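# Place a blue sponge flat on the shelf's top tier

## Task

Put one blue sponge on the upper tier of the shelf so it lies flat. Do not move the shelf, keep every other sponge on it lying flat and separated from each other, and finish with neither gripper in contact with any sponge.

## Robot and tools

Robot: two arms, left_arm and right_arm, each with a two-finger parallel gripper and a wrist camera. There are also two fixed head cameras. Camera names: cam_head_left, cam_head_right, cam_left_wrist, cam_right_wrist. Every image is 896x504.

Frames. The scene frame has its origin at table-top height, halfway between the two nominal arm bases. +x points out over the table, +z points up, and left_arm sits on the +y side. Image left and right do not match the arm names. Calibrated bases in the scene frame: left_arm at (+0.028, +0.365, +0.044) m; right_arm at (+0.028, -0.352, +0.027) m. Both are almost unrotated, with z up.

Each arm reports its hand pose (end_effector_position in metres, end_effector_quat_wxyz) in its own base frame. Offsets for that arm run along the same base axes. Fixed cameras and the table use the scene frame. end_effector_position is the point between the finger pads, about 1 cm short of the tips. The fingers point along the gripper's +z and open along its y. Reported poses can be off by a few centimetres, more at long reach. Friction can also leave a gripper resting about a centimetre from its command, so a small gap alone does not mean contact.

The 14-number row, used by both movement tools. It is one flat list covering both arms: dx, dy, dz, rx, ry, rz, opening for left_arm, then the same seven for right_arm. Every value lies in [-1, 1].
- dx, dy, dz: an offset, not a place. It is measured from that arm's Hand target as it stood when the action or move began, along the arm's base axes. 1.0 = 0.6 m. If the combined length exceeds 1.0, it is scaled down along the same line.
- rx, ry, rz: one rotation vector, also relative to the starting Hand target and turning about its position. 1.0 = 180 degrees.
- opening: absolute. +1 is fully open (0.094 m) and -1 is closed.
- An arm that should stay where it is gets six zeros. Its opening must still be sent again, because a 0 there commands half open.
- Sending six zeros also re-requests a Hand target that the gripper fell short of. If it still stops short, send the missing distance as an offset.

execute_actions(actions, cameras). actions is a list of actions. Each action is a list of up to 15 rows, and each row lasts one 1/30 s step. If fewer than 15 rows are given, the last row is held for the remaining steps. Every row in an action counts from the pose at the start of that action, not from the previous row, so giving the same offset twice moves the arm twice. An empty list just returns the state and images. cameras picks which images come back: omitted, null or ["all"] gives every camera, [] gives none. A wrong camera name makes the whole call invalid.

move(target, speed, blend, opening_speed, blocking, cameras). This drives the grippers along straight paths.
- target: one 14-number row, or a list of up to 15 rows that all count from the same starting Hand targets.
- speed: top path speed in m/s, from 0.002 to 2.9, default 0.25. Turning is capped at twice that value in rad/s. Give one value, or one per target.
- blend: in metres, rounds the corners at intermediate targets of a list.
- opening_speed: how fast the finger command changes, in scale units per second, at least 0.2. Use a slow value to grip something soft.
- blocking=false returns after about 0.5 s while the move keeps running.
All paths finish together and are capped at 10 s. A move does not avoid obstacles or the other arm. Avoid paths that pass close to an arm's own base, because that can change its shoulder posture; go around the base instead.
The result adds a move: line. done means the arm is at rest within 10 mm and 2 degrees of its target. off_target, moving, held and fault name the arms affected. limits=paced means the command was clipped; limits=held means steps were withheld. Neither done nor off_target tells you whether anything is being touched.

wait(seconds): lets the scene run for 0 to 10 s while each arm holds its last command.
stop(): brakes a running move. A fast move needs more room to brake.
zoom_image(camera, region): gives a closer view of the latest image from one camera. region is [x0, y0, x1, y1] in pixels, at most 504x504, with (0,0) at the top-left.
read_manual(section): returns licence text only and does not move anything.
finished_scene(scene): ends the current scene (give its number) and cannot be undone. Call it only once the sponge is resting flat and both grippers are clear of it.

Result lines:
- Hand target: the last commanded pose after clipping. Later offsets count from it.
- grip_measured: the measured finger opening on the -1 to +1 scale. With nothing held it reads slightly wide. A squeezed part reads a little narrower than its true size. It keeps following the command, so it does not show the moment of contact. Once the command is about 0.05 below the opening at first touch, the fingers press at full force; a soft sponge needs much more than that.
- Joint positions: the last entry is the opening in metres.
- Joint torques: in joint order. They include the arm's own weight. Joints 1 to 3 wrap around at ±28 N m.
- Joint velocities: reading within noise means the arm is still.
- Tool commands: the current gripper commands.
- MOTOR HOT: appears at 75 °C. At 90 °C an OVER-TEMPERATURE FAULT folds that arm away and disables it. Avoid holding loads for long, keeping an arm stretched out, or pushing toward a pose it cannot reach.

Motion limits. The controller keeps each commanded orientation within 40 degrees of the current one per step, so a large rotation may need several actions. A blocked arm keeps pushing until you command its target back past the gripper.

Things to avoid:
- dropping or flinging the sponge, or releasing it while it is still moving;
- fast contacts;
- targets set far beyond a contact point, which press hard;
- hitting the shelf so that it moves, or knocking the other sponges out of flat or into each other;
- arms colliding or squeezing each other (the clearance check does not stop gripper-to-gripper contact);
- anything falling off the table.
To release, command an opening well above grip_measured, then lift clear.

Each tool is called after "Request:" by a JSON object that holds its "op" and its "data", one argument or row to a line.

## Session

Request:
{"op": "execute_actions", "data": {
  "actions": []
}}

Scene clock: 0.00 s.
left_arm: end_effector_position=(+0.4037, +0.0232, +0.1015) grip_measured=+1.000 end_effector_quat_wxyz=(+0.592, -0.061, +0.803, -0.007) | right_arm: end_effector_position=(+0.4034, -0.0341, +0.1189) grip_measured=+1.000 end_effector_quat_wxyz=(+0.612, +0.054, +0.785, -0.084)
Joint positions: left_arm=[0.048 1.581 0.38 0.898 -0.015 -0.093 0.094] | right_arm=[0 1.563 0.378 0.94 0.199 -0.019 0.094]
Joint velocities: within noise
Joint torques (N m): no reading
Motor temperatures (°C): left_arm=[26 27 28 25 24 27 28] | right_arm=[27 29 26 27 27 28 28]
Heat: left arm: 28 °C; right arm: 29 °C.
Hand target: left_arm +0.4088, +0.0243, +0.1166; +0.610, -0.060, +0.790, -0.004 | right_arm +0.4078, -0.0355, +0.1345; +0.629, +0.060, +0.770, -0.083
Tool commands: left_gripper/opening=+1.0 right_gripper/opening=+1.0

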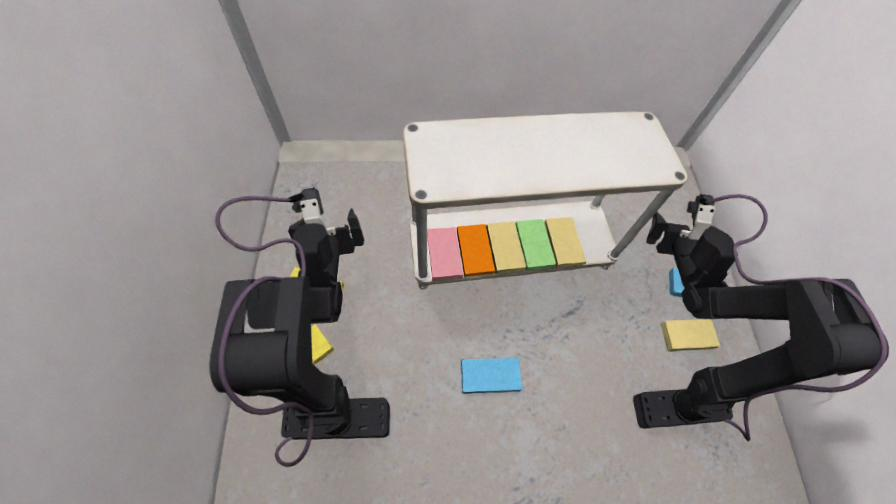

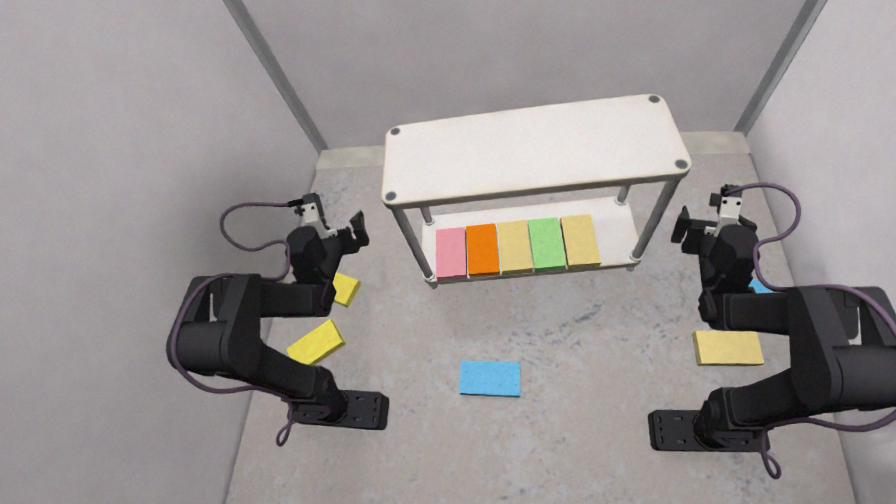

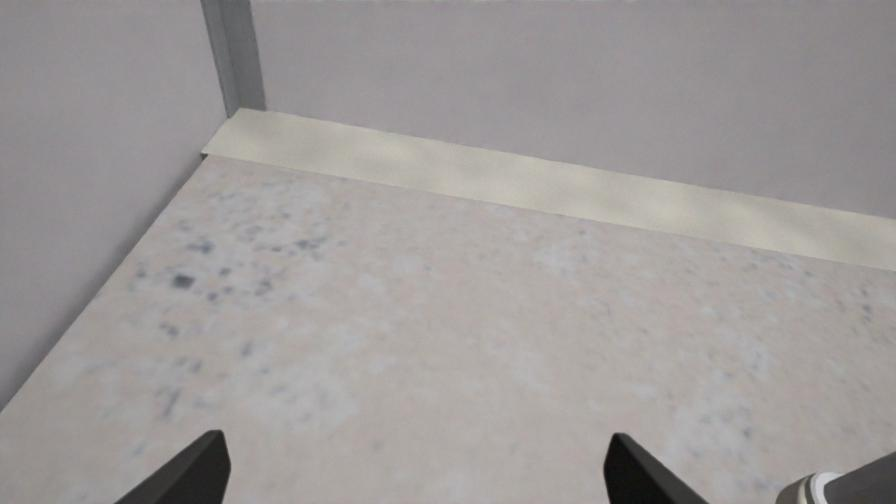

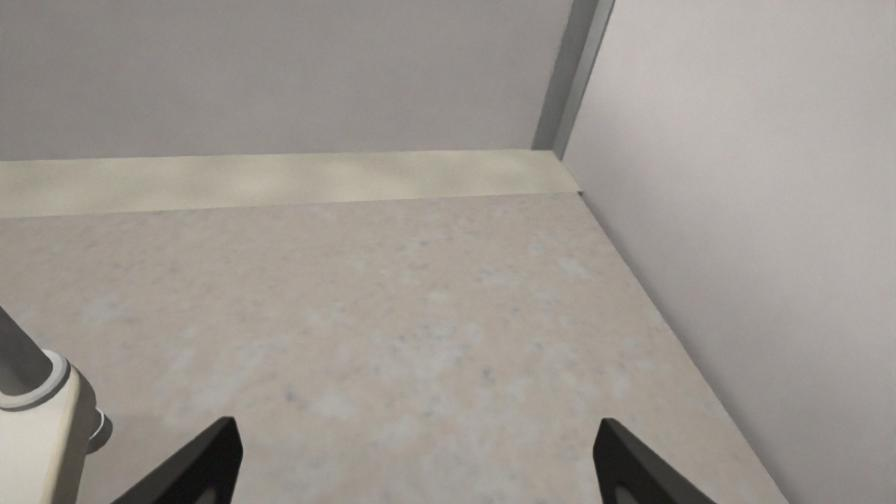

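Request:
{"op": "move", "data": {
  "target": [
    [-0.315,-0.14,0.088,0.074,0.06,-0.261,1,0,0,0,0,0,0,1],
    [-0.515,-0.523,0.08,0.147,0.12,-0.522,1,0,0,0,0,0,0,1]
  ],
  "blend": [0.05,0],
  "speed": 0.5
}}

Scene clock: 3.73 s.
left_arm: end_effector_position=(+0.0945, -0.2811, +0.1431) grip_measured=+1.000 end_effector_quat_wxyz=(+0.247, +0.655, +0.662, -0.267) | right_arm: end_effector_position=(+0.4034, -0.0341, +0.1189) grip_measured=+1.000 end_effector_quat_wxyz=(+0.612, +0.054, +0.785, -0.084)
Joint positions: left_arm=[-1.025 1.073 0.751 -0.591 0.379 0.404 0.094] | right_arm=[0 1.563 0.378 0.94 0.199 -0.019 0.094]
Joint velocities: within noise
Joint torques (N m): left_arm=[-0.42 -1.48 9.8 1.19 0.1 -0.1] | right_arm=[-0.1 -5.97 5.04 2.25 -0.01 0]
Motor temperatures (°C): left_arm=[26 27 29 26 24 27 28] | right_arm=[27 30 27 28 27 28 28]
Heat: left arm: 29 °C; right arm: 30 °C.
Hand target: left_arm +0.0998, -0.2895, +0.1646; +0.271, +0.654, +0.653, -0.271 | right_arm +0.4078, -0.0355, +0.1345; +0.629, +0.060, +0.770, -0.083
Off the commanded pose: left_arm 0.024 m, 3 deg | right_arm 0.016 m, 3 deg.
move: off_target (left_arm, right_arm)

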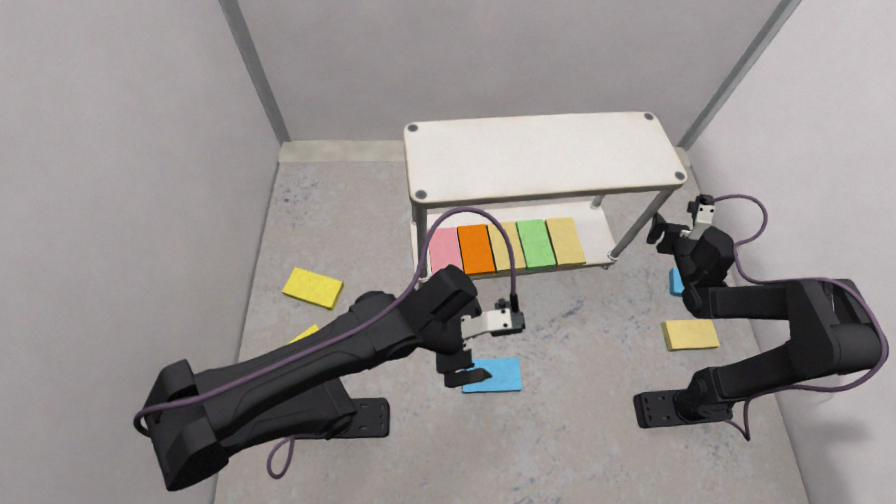

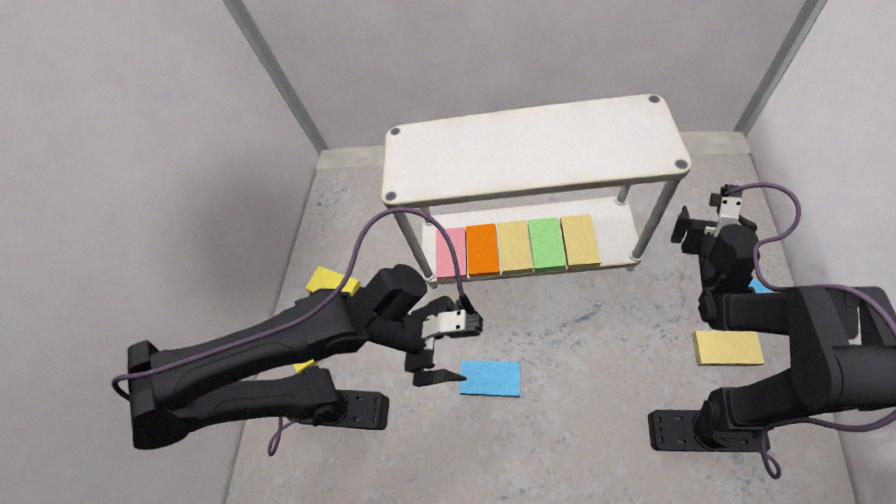

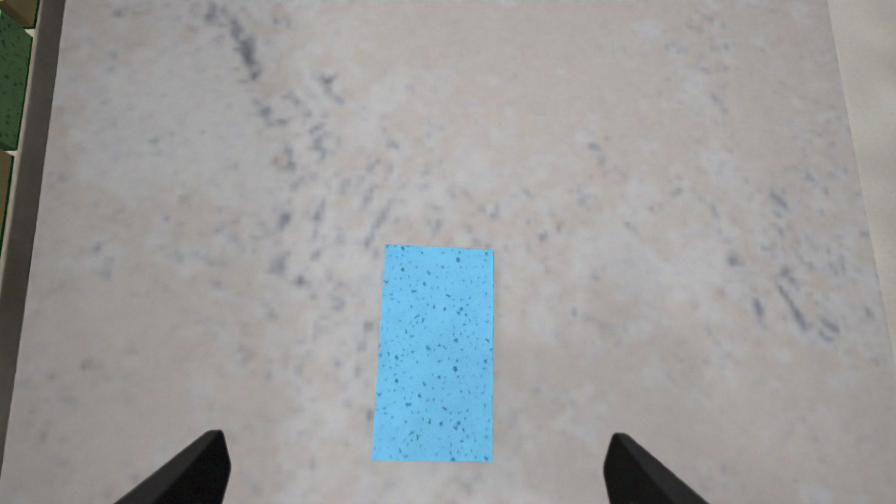

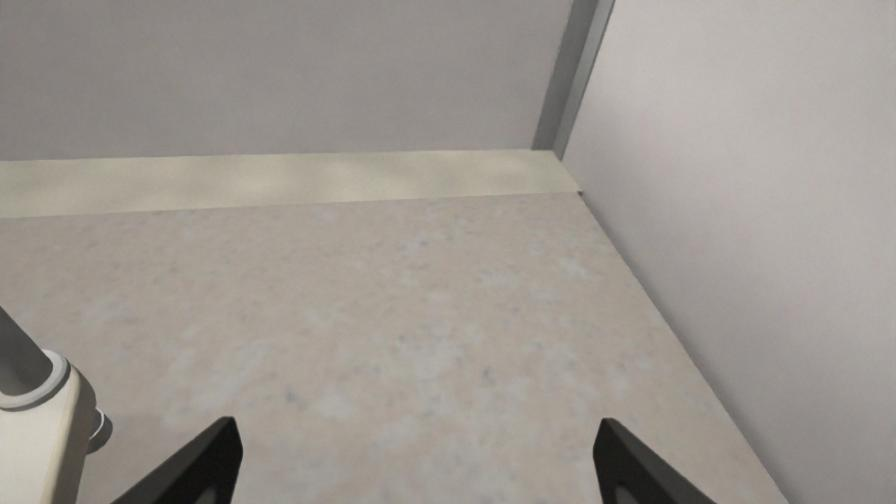

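Request:
{"op": "move", "data": {
  "target": [
    [-0.016,-0.0725,-0.15,0,0,-0.033,1,0,0,0,0,0,0,1],
    [-0.016,-0.0725,-0.314,0,0,-0.033,1,0,0,0,0,0,0,1]
  ],
  "speed": [0.25,0.15],
  "blend": [0.01,0],
  "cameras": ["cam_left_wrist","cam_head_right"]
}}

Scene clock: 6.50 s.
left_arm: end_effector_position=(+0.0933, -0.3270, -0.0279) grip_measured=+1.000 end_effector_quat_wxyz=(+0.243, +0.688, +0.627, -0.273) | right_arm: end_effector_position=(+0.4034, -0.0341, +0.1189) grip_measured=+1.000 end_effector_quat_wxyz=(+0.612, +0.054, +0.785, -0.084)
Joint positions: left_arm=[-1.101 1.747 0.444 0.393 0.379 0.43 0.094] | right_arm=[0 1.563 0.378 0.94 0.199 -0.019 0.094]
Joint velocities: within noise
Joint torques (N m): left_arm=[-0.39 -3.85 2.43 1.74 0.2 -0.09] | right_arm=[-0.09 -5.97 5.04 2.25 -0.01 0]
Motor temperatures (°C): left_arm=[26 27 29 26 24 27 28] | right_arm=[27 30 27 29 27 28 28]
Heat: left arm: 29 °C; right arm: 30 °C.
Hand target: left_arm +0.0902, -0.3330, -0.0238; +0.256, +0.686, +0.618, -0.285 | right_arm +0.4078, -0.0355, +0.1345; +0.629, +0.060, +0.770, -0.083
Off the commanded pose: left_arm 0.008 m, 2 deg | right_arm 0.016 m, 3 deg.
move: off_target (right_arm)
Images, in order (width x height): cam_head_right 896x504, cam_left_wrist 896x504.

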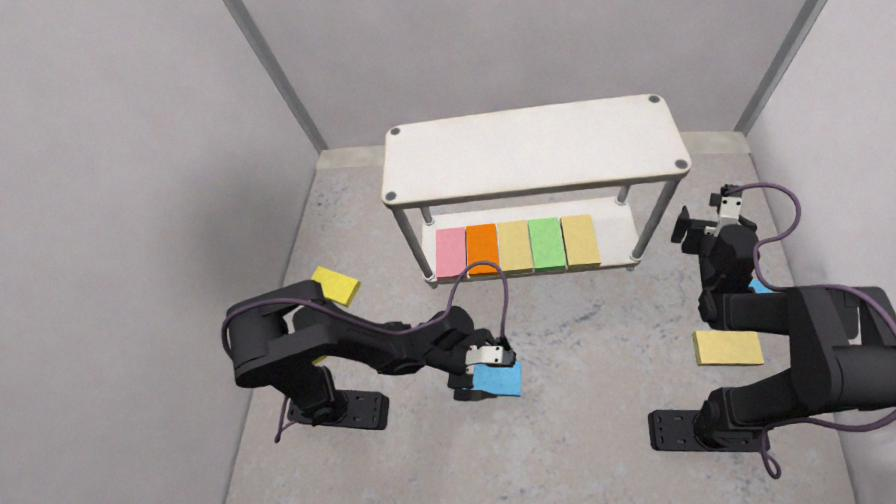

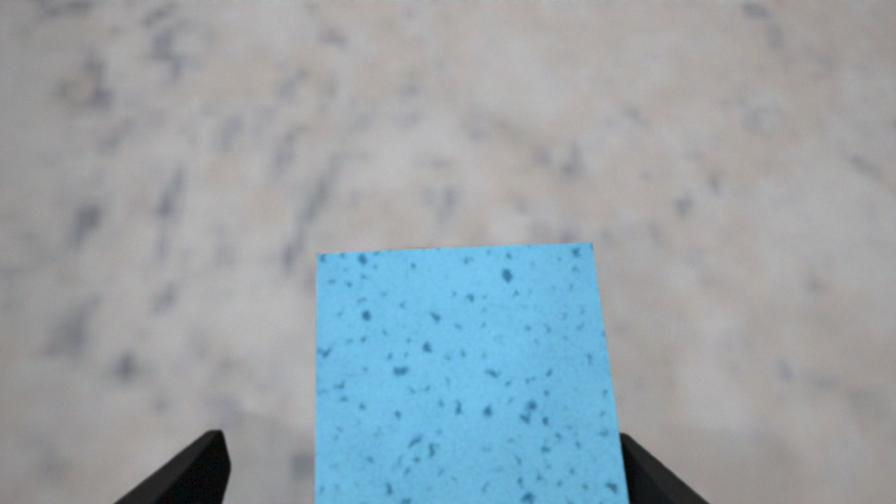

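Request:
{"op": "move", "data": {
  "target": [
    [-0.018,0,0,0,0,0.012,1,0,0,0,0,0,0,1],
    [-0.018,0,0,0,0,0.012,0.15,0,0,0,0,0,0,1],
    [-0.018,0,0.1,0,0,0.012,0.15,0,0,0,0,0,0,1]
  ],
  "speed": [0.08,0.1,0.2],
  "opening_speed": 1.2,
  "cameras": ["cam_left_wrist","cam_head_right"]
}}

Scene clock: 10.90 s.
left_arm: end_effector_position=(+0.0786, -0.3198, +0.0182) grip_measured=+0.354 end_effector_quat_wxyz=(+0.248, +0.675, +0.640, -0.272) | right_arm: end_effector_position=(+0.4034, -0.0341, +0.1189) grip_measured=+1.000 end_effector_quat_wxyz=(+0.612, +0.054, +0.785, -0.084)
Joint positions: left_arm=[-1.16 1.472 0.443 0.153 0.323 0.346 0.064] | right_arm=[0 1.563 0.378 0.94 0.199 -0.019 0.094]
Joint velocities: within noise
Joint torques (N m): left_arm=[-0.47 -4.59 7.87 1 0.11 -0.06] | right_arm=[-0.09 -5.96 5.05 2.25 -0.01 0]
Motor temperatures (°C): left_arm=[26 27 29 26 24 27 28] | right_arm=[27 31 27 31 27 28 28]
Heat: left arm: 29 °C; right arm: 31 °C.
Hand target: left_arm +0.0794, -0.3330, +0.0362; +0.261, +0.675, +0.631, -0.280 | right_arm +0.4078, -0.0355, +0.1345; +0.629, +0.060, +0.770, -0.083
Off the commanded pose: left_arm 0.022 m, 2 deg | right_arm 0.016 m, 3 deg.
move: off_target (left_arm, right_arm)
Images, in order (width x height): cam_head_right 896x504, cam_left_wrist 896x504.

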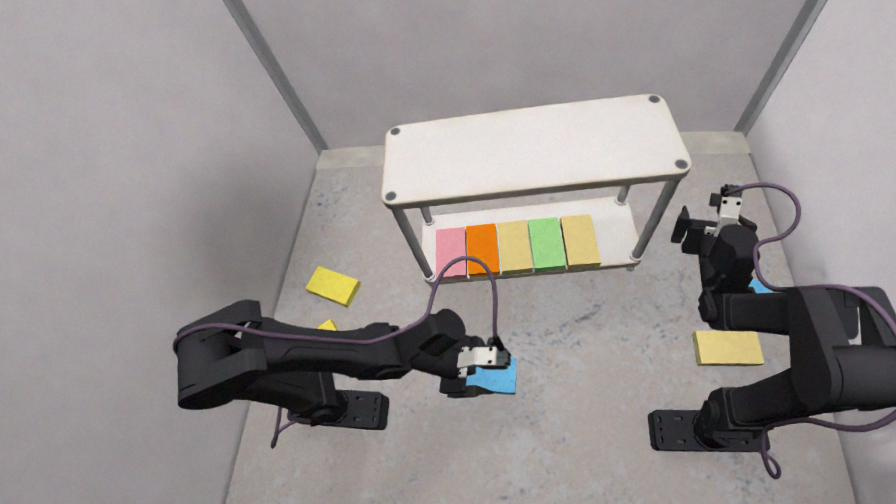

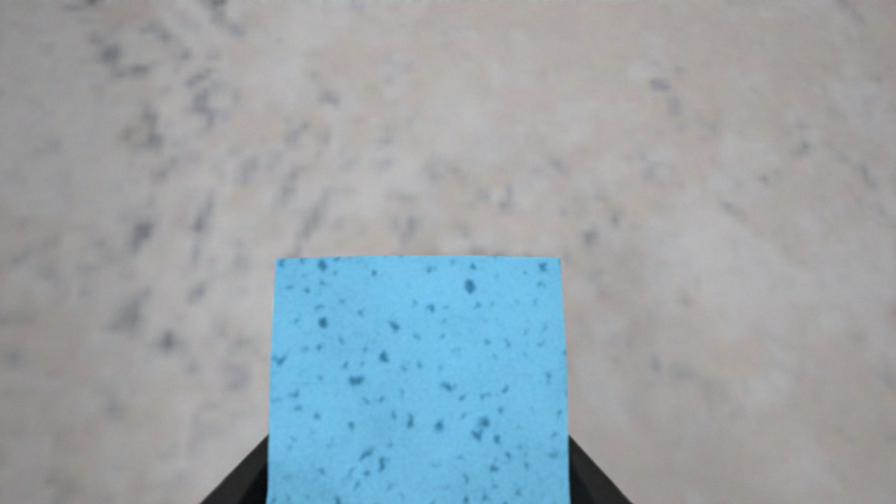

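Request:
{"op": "move", "data": {
  "target": [
    [0.118,0.055,0.607,0,0,0.08,0.15,0,0,0,0,0,0,1],
    [0.493,0.063,0.55,0,0,0.267,0.15,0,0,0,0,0,0,1],
    [0.493,0.063,0.502,0,0,0.267,0.15,0,0,0,0,0,0,1]
  ],
  "speed": [0.4,0.35,0.06],
  "blend": [0.06,0.005,0]
}}

Request:
{"op": "zoom_image", "data": {
  "camera": "cam_head_left",
  "region": [380, 80, 580, 220]
}}

Scene clock: 15.77 s.
left_arm: end_effector_position=(+0.3788, -0.2956, +0.3268) grip_measured=+0.353 end_effector_quat_wxyz=(+0.336, +0.360, +0.858, -0.147) | right_arm: end_effector_position=(+0.4034, -0.0341, +0.1189) grip_measured=+1.000 end_effector_quat_wxyz=(+0.612, +0.054, +0.785, -0.084)
Joint positions: left_arm=[-0.616 1.892 2.24 -1.177 0.132 0.127 0.064] | right_arm=[0 1.563 0.378 0.94 0.199 -0.019 0.094]
Joint velocities: within noise
Joint torques (N m): left_arm=[0.06 -9.37 3.23 1.61 -0.07 -0.07] | right_arm=[-0.1 -5.94 5.05 2.25 -0.01 0]
Motor temperatures (°C): left_arm=[26 28 30 27 24 27 28] | right_arm=[27 31 27 32 27 28 28]
Heat: left arm: 30 °C; right arm: 32 °C.
Hand target: left_arm +0.3752, -0.2952, +0.3374; +0.353, +0.359, +0.851, -0.149 | right_arm +0.4078, -0.0355, +0.1345; +0.629, +0.060, +0.770, -0.083
Off the commanded pose: left_arm 0.011 m, 2 deg | right_arm 0.016 m, 3 deg.
move: off_target (left_arm, right_arm)

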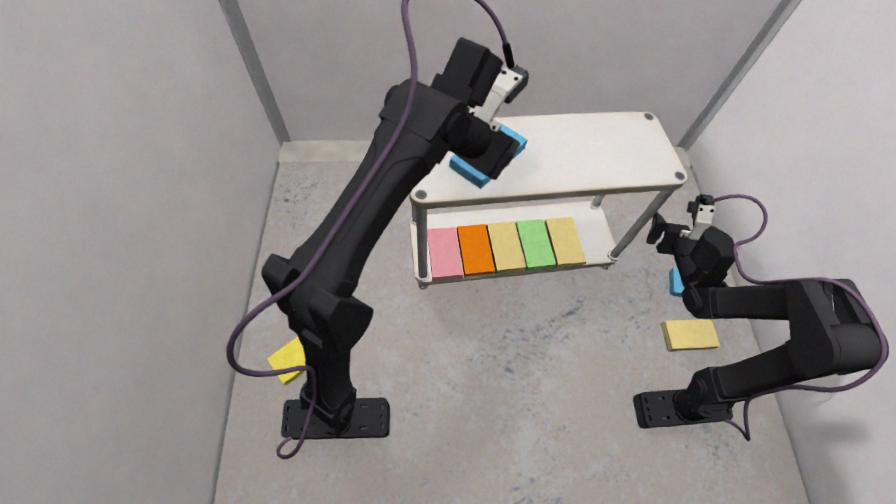

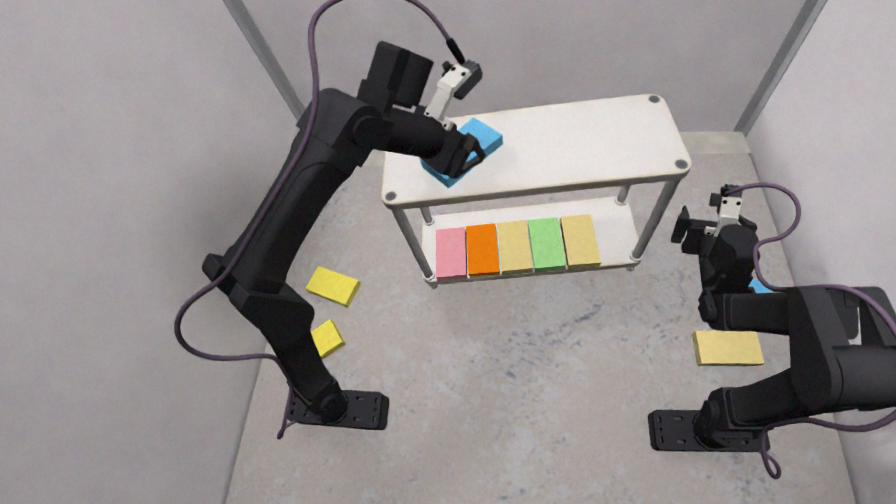

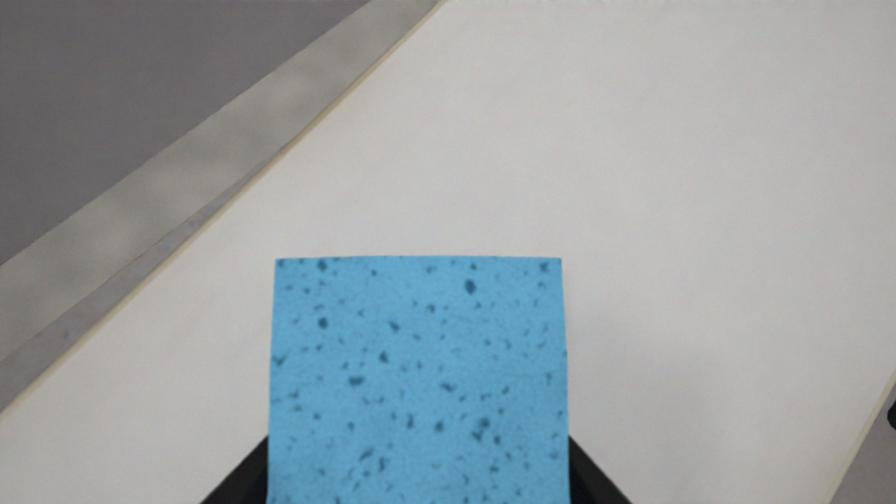

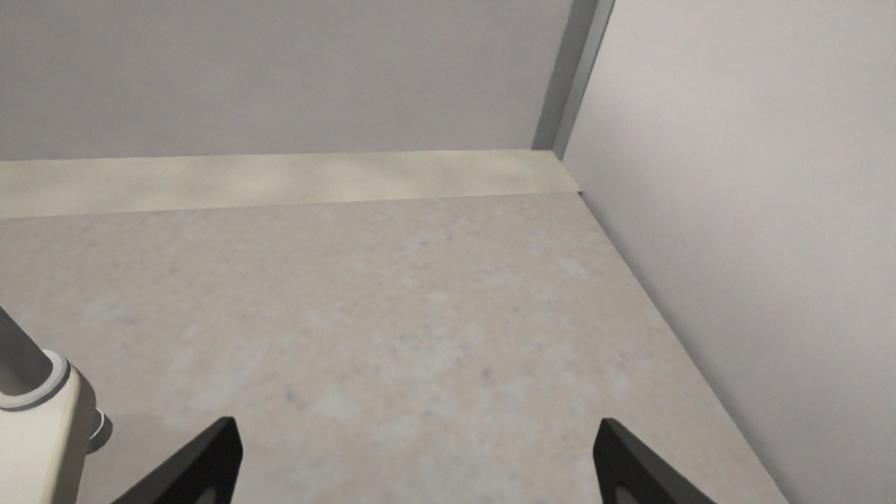

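Scaled by 2.520 from the camera's 896x504 image, which has a finer 1280x720 frame.

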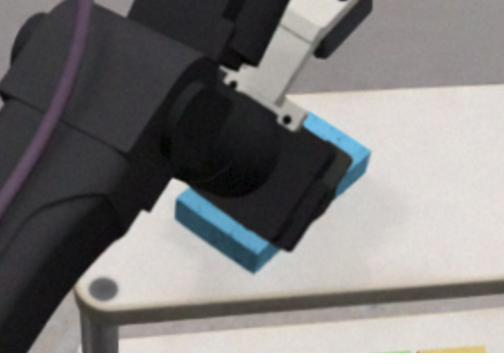

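Request:
{"op": "move", "data": {
  "target": [
    [0,0,-0.009,0,0,0,0.15,0,0,0,0,0,0,1],
    [0,0,-0.009,0,0,0,0.75,0,0,0,0,0,0,1],
    [-0.1,0.1,0.14,0,0,0,0.75,0,0,0,0,0,0,1],
    [-0.16,0.13,0.18,0,0,0,0.75,0,0,0,0,0,0,1]
  ],
  "opening_speed": 1.5,
  "speed": [0.05,0.1,0.15,0.3],
  "cameras": ["cam_head_left","cam_left_wrist","cam_head_right"]
}}

Scene clock: 19.97 s.
left_arm: end_effector_position=(+0.2897, -0.2189, +0.4511) grip_measured=+0.748 end_effector_quat_wxyz=(+0.410, +0.346, +0.830, -0.155) | right_arm: end_effector_position=(+0.4034, -0.0341, +0.1189) grip_measured=+1.000 end_effector_quat_wxyz=(+0.612, +0.054, +0.785, -0.084)
Joint positions: left_arm=[-0.584 1.699 2.555 -1.527 0.136 0.141 0.082] | right_arm=[0 1.563 0.378 0.94 0.199 -0.019 0.094]
Joint velocities: within noise
Joint torques (N m): left_arm=[-0.38 -4.45 2.35 1.19 0.13 -0.09] | right_arm=[-0.12 -5.96 5.04 2.25 -0.01 0]
Motor temperatures (°C): left_arm=[26 29 30 27 24 27 28] | right_arm=[27 32 27 33 27 28 28]
Heat: left arm: 30 °C; right arm: 33 °C.
Hand target: left_arm +0.2792, -0.2172, +0.4454; +0.353, +0.359, +0.851, -0.149 | right_arm +0.4078, -0.0355, +0.1345; +0.629, +0.060, +0.770, -0.083
Off the commanded pose: left_arm 0.012 m, 7 deg | right_arm 0.016 m, 3 deg.
joint sent to its limit (left arm) — joint 4 (wrist pitch), lower limit. The joint targets are off in position and orientation.
move: off_target (left_arm, right_arm)
Images, in order (width x height): cam_head_left 896x504, cam_head_right 896x504, cam_left_wrist 896x504.

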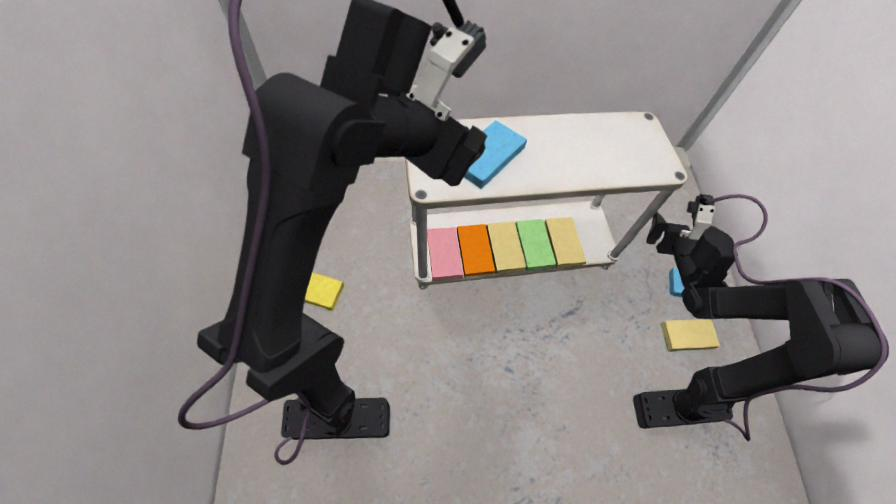

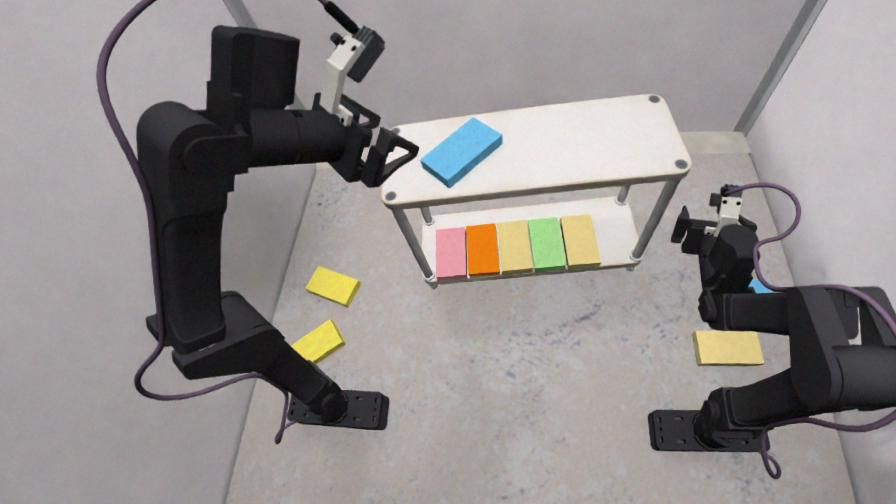

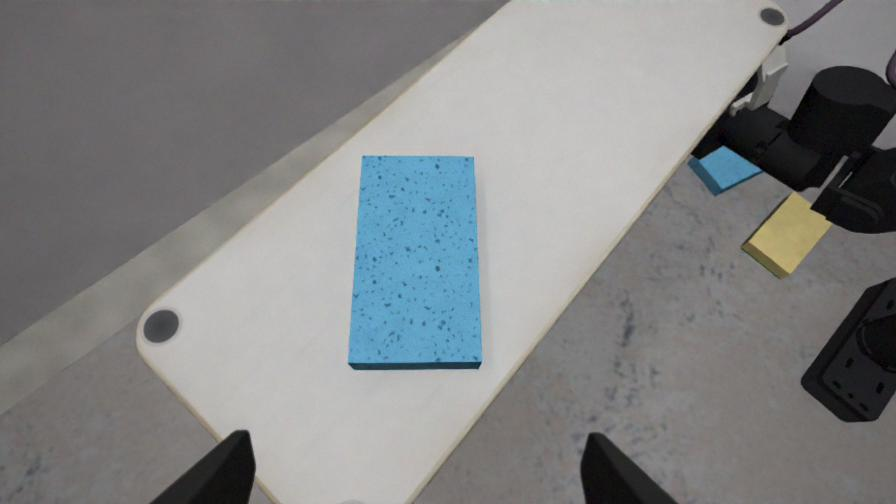

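Request:
{"op": "finished_scene", "data": {
  "scene": 2
}}

The scene is finished: the task was done.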